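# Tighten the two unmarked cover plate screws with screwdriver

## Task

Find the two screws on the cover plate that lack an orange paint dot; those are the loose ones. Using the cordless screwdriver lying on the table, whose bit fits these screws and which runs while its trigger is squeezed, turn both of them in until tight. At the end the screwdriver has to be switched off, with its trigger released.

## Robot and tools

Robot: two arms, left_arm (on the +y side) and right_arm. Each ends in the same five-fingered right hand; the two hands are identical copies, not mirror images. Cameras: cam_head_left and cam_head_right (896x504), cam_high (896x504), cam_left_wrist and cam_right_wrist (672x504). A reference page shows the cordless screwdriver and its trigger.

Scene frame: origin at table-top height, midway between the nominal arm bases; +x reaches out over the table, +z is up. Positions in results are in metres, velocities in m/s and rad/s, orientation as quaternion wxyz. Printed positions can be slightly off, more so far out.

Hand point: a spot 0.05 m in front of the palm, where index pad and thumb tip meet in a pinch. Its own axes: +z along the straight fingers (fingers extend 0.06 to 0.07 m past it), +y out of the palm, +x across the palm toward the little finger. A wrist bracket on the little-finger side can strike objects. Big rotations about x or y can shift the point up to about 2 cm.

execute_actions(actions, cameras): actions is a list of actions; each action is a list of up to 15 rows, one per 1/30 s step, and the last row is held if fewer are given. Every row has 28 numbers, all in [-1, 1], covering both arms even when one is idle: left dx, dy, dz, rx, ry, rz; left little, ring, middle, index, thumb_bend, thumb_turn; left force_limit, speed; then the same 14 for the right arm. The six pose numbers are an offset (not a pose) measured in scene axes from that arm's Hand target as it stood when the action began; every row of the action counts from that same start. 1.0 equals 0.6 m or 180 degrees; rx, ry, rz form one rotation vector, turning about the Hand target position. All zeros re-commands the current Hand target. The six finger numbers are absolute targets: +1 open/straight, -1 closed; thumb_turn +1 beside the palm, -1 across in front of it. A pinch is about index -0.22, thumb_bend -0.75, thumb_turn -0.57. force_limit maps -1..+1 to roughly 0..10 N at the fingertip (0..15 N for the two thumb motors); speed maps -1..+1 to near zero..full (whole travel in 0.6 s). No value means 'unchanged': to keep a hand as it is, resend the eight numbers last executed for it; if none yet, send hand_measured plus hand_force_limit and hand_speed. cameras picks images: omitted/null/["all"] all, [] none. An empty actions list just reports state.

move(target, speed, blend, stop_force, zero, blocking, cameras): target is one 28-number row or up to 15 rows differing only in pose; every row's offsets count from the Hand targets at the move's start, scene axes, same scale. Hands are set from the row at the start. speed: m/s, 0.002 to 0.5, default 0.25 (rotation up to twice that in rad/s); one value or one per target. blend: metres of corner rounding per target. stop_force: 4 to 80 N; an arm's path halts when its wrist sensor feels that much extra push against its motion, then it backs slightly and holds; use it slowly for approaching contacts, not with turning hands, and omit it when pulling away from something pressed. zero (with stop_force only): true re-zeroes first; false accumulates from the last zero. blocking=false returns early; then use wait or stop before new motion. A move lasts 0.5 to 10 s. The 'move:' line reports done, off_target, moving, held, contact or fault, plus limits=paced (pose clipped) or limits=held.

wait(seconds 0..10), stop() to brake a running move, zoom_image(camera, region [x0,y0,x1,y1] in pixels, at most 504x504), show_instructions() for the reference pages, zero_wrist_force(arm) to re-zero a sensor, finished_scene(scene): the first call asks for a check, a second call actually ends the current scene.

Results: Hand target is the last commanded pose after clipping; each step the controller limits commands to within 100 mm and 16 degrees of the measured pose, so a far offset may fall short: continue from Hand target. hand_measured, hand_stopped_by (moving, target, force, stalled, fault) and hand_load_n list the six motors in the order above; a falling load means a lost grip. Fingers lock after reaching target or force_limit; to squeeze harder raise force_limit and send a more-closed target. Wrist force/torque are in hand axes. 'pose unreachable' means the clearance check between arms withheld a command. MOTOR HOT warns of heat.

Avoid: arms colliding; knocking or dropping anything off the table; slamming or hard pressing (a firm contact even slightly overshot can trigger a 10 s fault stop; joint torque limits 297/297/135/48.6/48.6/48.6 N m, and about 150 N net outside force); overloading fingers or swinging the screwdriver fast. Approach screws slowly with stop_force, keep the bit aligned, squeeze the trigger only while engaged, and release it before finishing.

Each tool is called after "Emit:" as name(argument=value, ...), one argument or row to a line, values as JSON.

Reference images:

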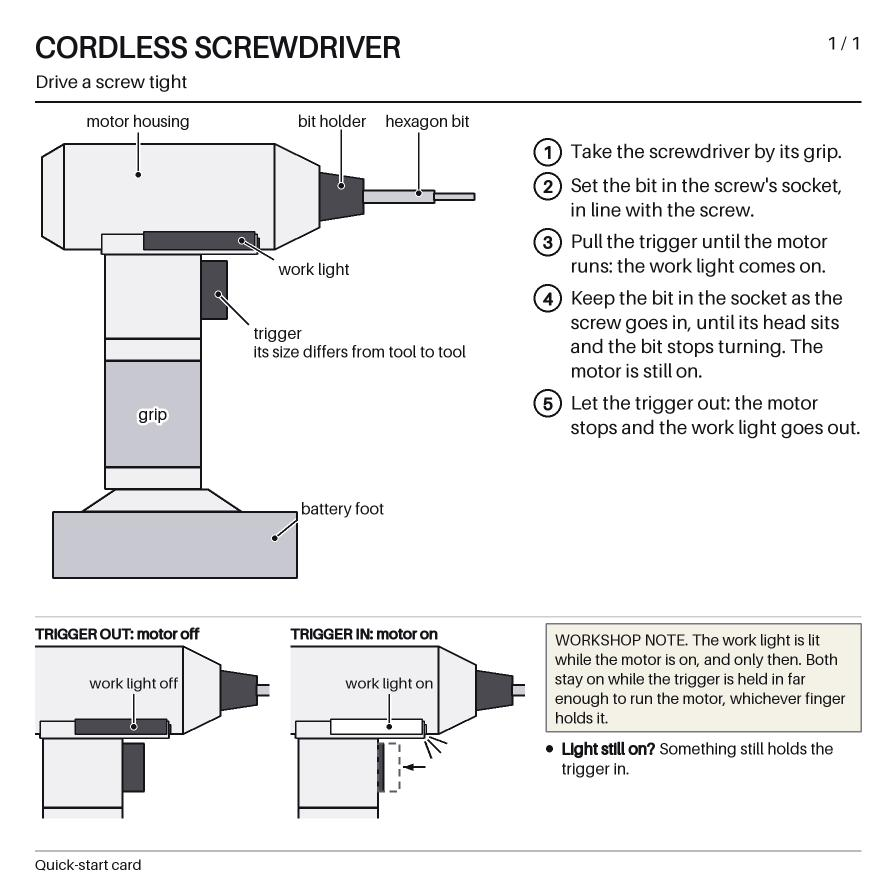

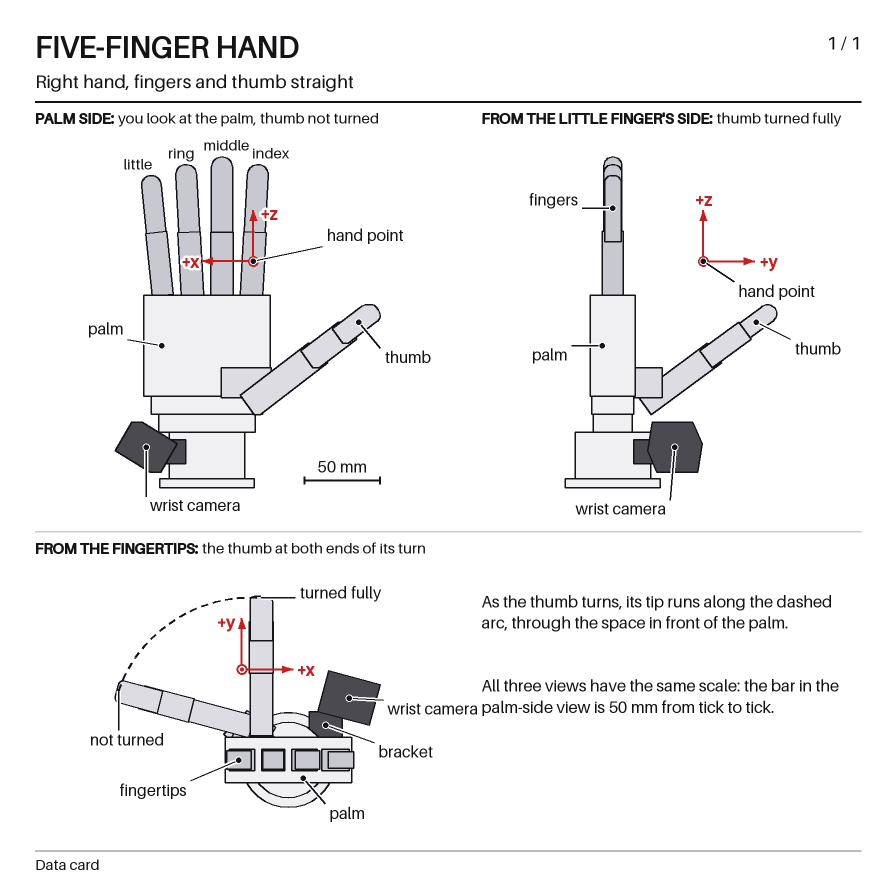

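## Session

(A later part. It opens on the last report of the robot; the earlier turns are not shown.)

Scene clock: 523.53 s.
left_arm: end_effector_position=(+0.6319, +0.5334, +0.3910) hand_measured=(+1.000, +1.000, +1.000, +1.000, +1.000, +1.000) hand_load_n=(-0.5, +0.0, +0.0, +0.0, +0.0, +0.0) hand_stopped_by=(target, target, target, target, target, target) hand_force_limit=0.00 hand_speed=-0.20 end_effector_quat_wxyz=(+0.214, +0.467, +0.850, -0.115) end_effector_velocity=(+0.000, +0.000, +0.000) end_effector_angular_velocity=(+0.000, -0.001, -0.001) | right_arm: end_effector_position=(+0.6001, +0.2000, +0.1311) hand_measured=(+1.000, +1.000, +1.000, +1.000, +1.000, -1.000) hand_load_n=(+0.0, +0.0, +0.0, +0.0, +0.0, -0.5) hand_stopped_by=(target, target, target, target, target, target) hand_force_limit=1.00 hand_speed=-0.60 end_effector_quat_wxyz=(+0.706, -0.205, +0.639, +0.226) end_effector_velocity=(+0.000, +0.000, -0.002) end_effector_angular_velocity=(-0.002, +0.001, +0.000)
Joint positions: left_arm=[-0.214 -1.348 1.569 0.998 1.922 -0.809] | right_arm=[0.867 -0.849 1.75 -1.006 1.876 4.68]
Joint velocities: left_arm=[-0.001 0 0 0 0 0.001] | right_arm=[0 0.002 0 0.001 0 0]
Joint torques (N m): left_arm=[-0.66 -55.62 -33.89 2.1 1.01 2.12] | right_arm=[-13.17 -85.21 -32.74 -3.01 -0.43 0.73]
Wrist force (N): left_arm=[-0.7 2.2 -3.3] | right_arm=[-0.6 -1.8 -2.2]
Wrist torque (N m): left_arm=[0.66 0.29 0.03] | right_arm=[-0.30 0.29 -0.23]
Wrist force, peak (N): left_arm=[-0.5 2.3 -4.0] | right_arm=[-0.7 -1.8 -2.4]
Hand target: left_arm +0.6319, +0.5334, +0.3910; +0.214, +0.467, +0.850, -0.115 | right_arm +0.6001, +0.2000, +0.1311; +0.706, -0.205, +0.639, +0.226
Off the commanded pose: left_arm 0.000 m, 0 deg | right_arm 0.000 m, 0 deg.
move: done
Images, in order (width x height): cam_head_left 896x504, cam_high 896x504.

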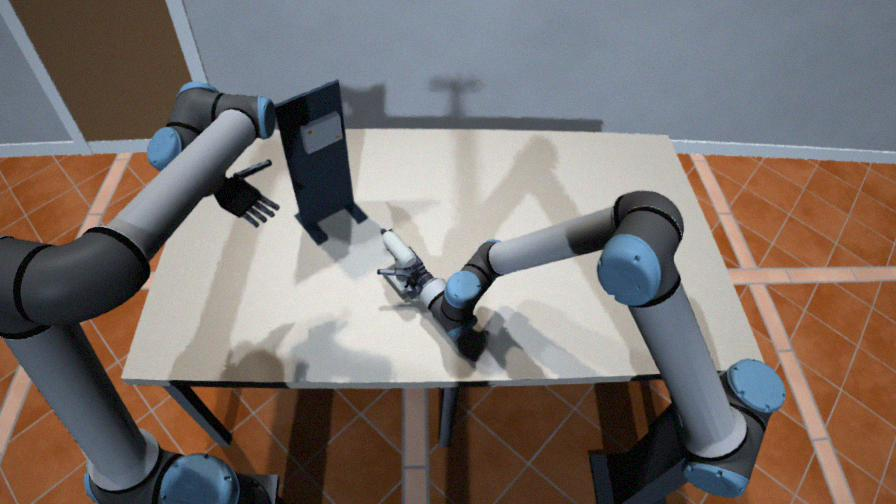

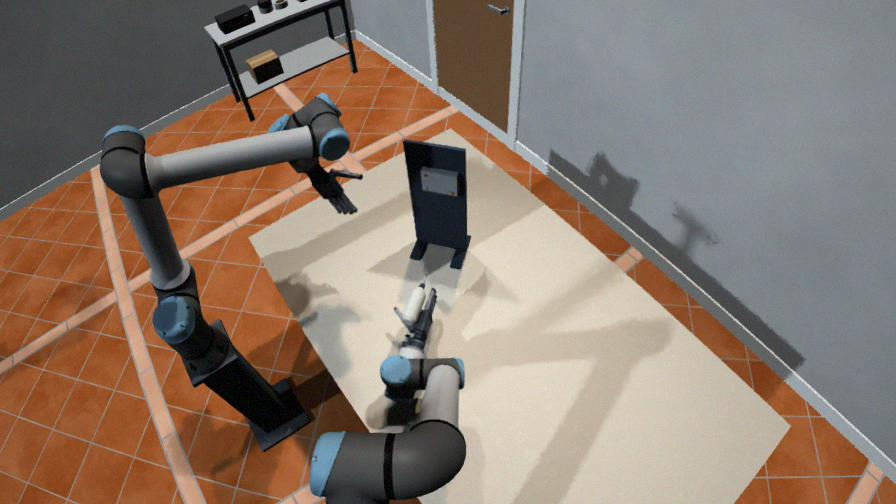

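Emit:
move(
  target=[0,0,0,0,0,0,1,1,1,1,1,1,0,-0.2,-0.2159,-0.1541,-0.0265,0,0,0,1,1,1,1,1,-1,1,-0.6],
  speed=0.06,
  cameras=["cam_high","cam_head_left"],
)

Scene clock: 527.53 s.
left_arm: end_effector_position=(+0.6319, +0.5334, +0.3910) hand_measured=(+1.000, +1.000, +1.000, +1.000, +1.000, +1.000) hand_load_n=(+0.0, +0.0, +0.0, +0.0, +0.0, +0.0) hand_stopped_by=(target, target, target, target, target, target) hand_force_limit=0.00 hand_speed=-0.20 end_effector_quat_wxyz=(+0.214, +0.467, +0.850, -0.115) end_effector_velocity=(+0.000, +0.000, +0.000) end_effector_angular_velocity=(+0.000, +0.001, +0.002) | right_arm: end_effector_position=(+0.4705, +0.1074, +0.1152) hand_measured=(+1.000, +1.000, +1.000, +1.000, +1.000, -1.000) hand_load_n=(+0.0, +0.5, +0.0, +0.0, +0.0, +0.0) hand_stopped_by=(target, target, target, target, target, target) hand_force_limit=1.00 hand_speed=-0.60 end_effector_quat_wxyz=(+0.706, -0.205, +0.639, +0.226) end_effector_velocity=(+0.001, +0.001, +0.000) end_effector_angular_velocity=(-0.002, +0.001, +0.000)
Joint positions: left_arm=[-0.214 -1.348 1.569 0.998 1.922 -0.809] | right_arm=[0.944 -0.956 2.036 -1.189 1.952 4.672]
Joint velocities: left_arm=[0 0 0 0.001 -0.001 -0.002] | right_arm=[-0.001 0.001 -0.003 0.004 -0.001 0]
Joint torques (N m): left_arm=[-2.07 -58.25 -34.97 2.11 0.86 2.66] | right_arm=[-17.64 -67.86 -28.81 -0.46 -1.26 -1.57]
Wrist force (N): left_arm=[-0.7 2.3 -3.7] | right_arm=[-0.3 -0.9 -2.0]
Wrist torque (N m): left_arm=[0.71 0.30 0.02] | right_arm=[-0.20 0.28 -0.17]
Wrist force, peak (N): left_arm=[-0.5 2.6 -3.8] | right_arm=[-0.5 -1.3 -3.0]
Hand target: left_arm +0.6319, +0.5334, +0.3910; +0.214, +0.467, +0.850, -0.115 | right_arm +0.4706, +0.1073, +0.1151; +0.706, -0.205, +0.639, +0.226
Off the commanded pose: left_arm 0.000 m, 0 deg | right_arm 0.000 m, 0 deg.
move: done
Images, in order (width x height): cam_head_left 896x504, cam_high 896x504.

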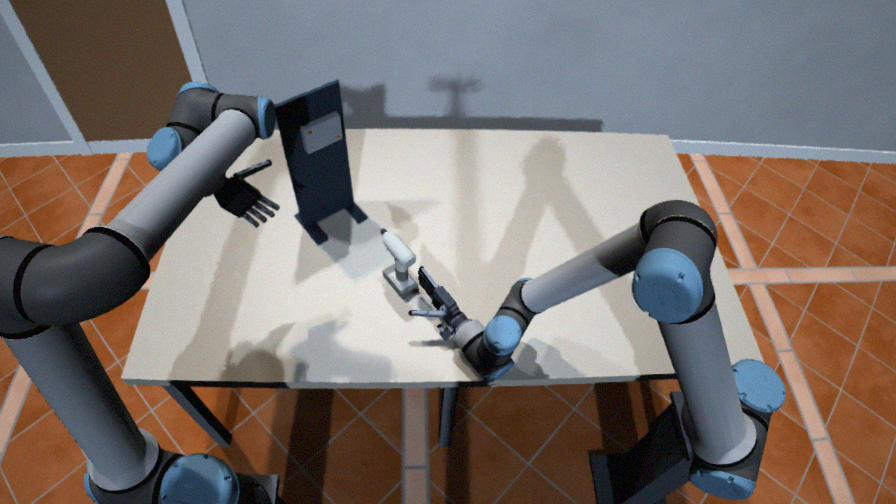

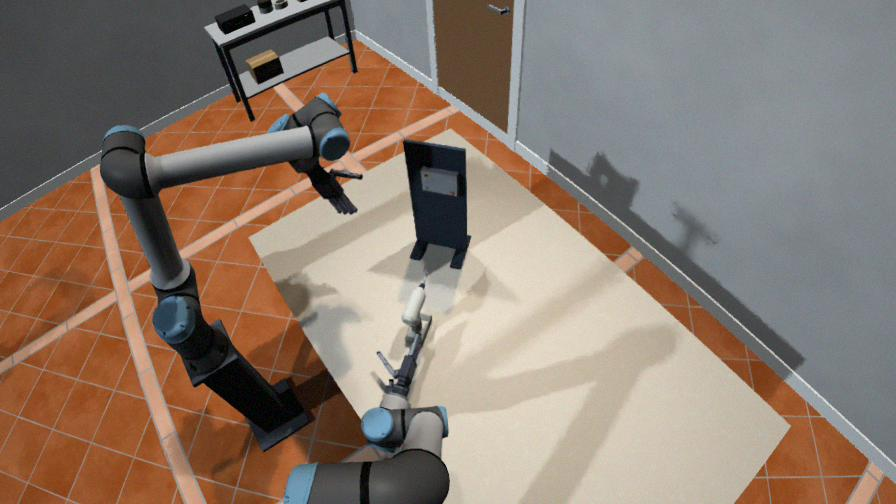

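Emit:
move(
  target=[0,0,0,0,0,0,1,1,1,1,1,1,0,-0.2,-0.13,-0.1,0.1,0,0,0,1,1,1,1,1,-1,1,-0.6],
  speed=0.15,
)

Emit:
zoom_image(
  camera="cam_head_left",
  region=[360, 210, 440, 310],
)

Emit:
zoom_image(
  camera="cam_high",
  region=[380, 260, 460, 360],
)

Scene clock: 528.93 s.
left_arm: end_effector_position=(+0.6319, +0.5334, +0.3910) hand_measured=(+1.000, +1.000, +1.000, +1.000, +1.000, +1.000) hand_load_n=(-0.5, +0.0, +0.0, +0.0, +0.0, +0.0) hand_stopped_by=(target, target, target, target, target, target) hand_force_limit=0.00 hand_speed=-0.20 end_effector_quat_wxyz=(+0.214, +0.467, +0.850, -0.115) end_effector_velocity=(+0.000, +0.001, +0.000) end_effector_angular_velocity=(+0.000, +0.000, +0.001) | right_arm: end_effector_position=(+0.3926, +0.0472, +0.1748) hand_measured=(+1.000, +1.000, +1.000, +1.000, +1.000, -1.000) hand_load_n=(+0.0, +0.0, +0.0, +0.0, +0.0, +0.0) hand_stopped_by=(target, target, target, target, target, target) hand_force_limit=1.00 hand_speed=-0.60 end_effector_quat_wxyz=(+0.706, -0.205, +0.639, +0.226) end_effector_velocity=(+0.000, +0.000, +0.001) end_effector_angular_velocity=(+0.001, +0.000, +0.000)
Joint positions: left_arm=[-0.214 -1.348 1.569 0.998 1.922 -0.809] | right_arm=[1.005 -1.13 2.189 -1.17 2.013 4.664]
Joint velocities: left_arm=[0.001 0 0 -0.001 0 0] | right_arm=[0 0 0 0 0 0]
Joint torques (N m): left_arm=[1.44 -56.3 -33.56 1.83 0.72 2.4] | right_arm=[-11.96 -71.76 -20.77 -5.43 -1.12 0.45]
Wrist force (N): left_arm=[-0.5 2.3 -3.4] | right_arm=[-0.8 -1.2 -1.8]
Wrist torque (N m): left_arm=[0.68 0.26 0.04] | right_arm=[-0.24 0.34 -0.19]
Wrist force, peak (N): left_arm=[-0.1 2.4 -4.0] | right_arm=[-1.7 -1.3 -3.4]
Hand target: left_arm +0.6319, +0.5334, +0.3910; +0.214, +0.467, +0.850, -0.115 | right_arm +0.3927, +0.0471, +0.1749; +0.706, -0.205, +0.639, +0.226
Off the commanded pose: left_arm 0.000 m, 0 deg | right_arm 0.000 m, 0 deg.
move: done

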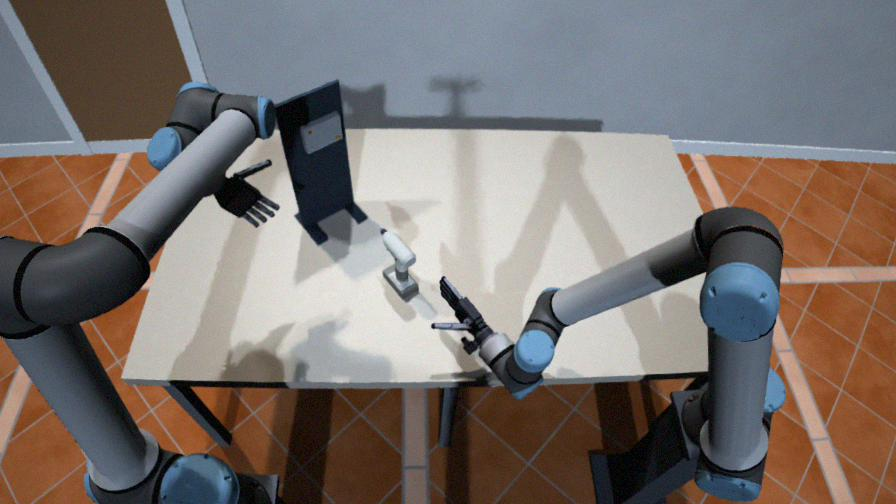

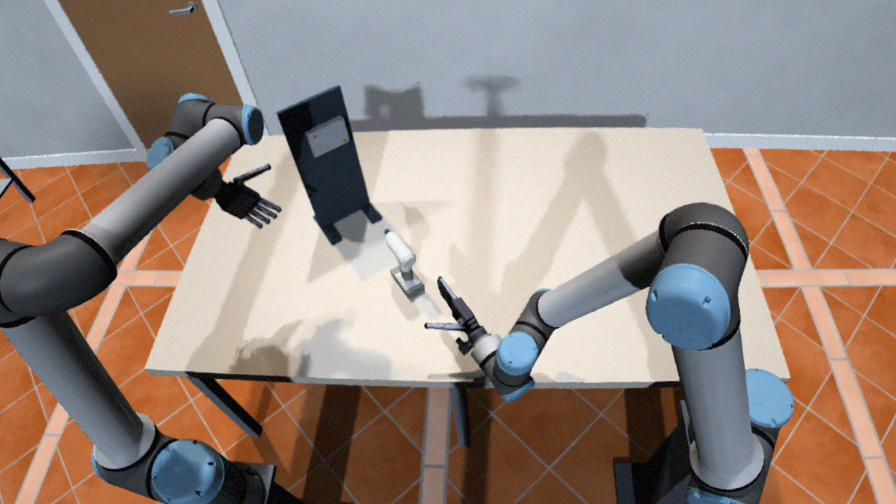

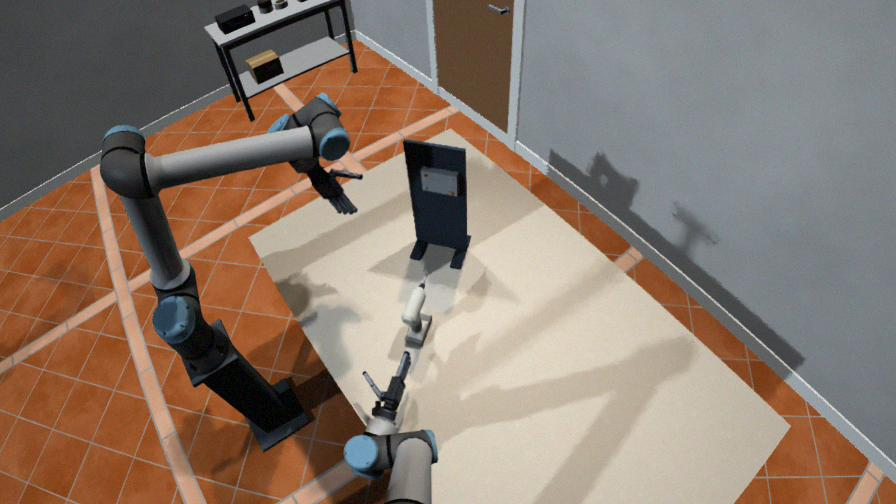

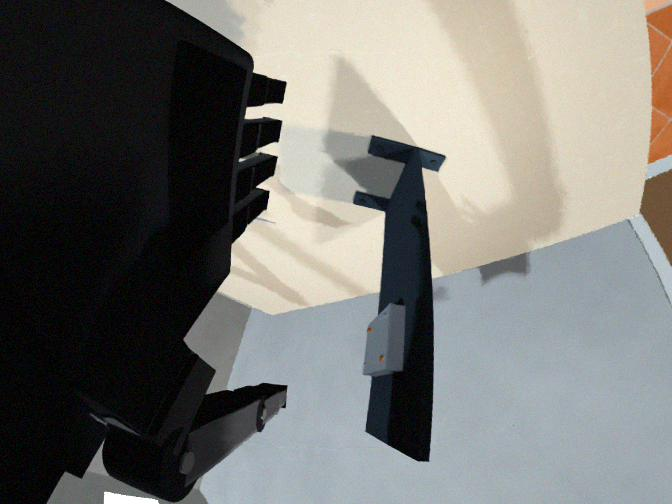

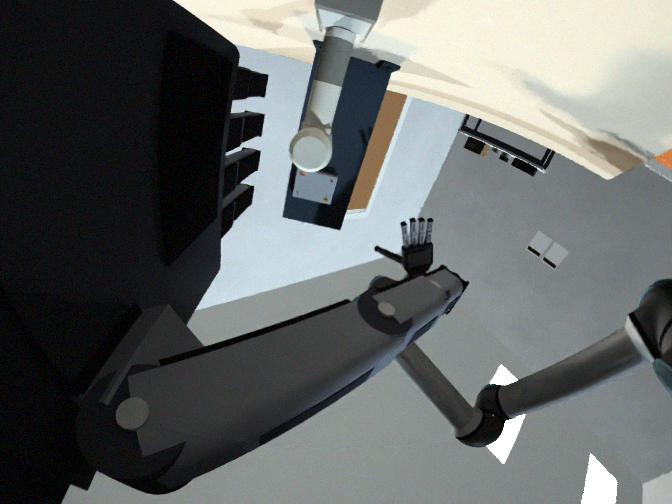

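Scaled by 5.040.

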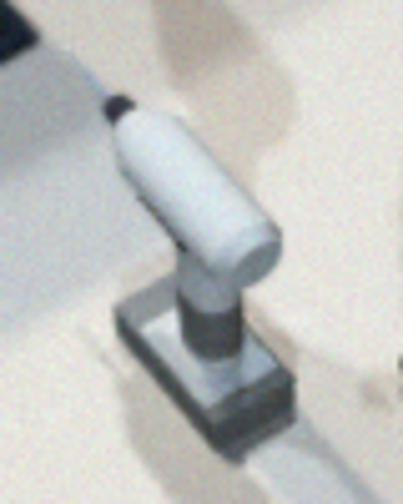

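Scaled by 5.040.

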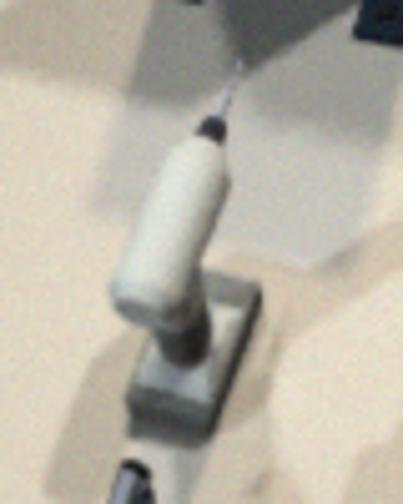

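Emit:
finished_scene(
  scene=1,
)

This call ended nothing. Check each condition of the task against the scene as it is now, look again where you are not sure, and mend what is not met. Then call finished_scene again.

Emit:
finished_scene(
  scene=1,
)

The scene is finished: the task was done.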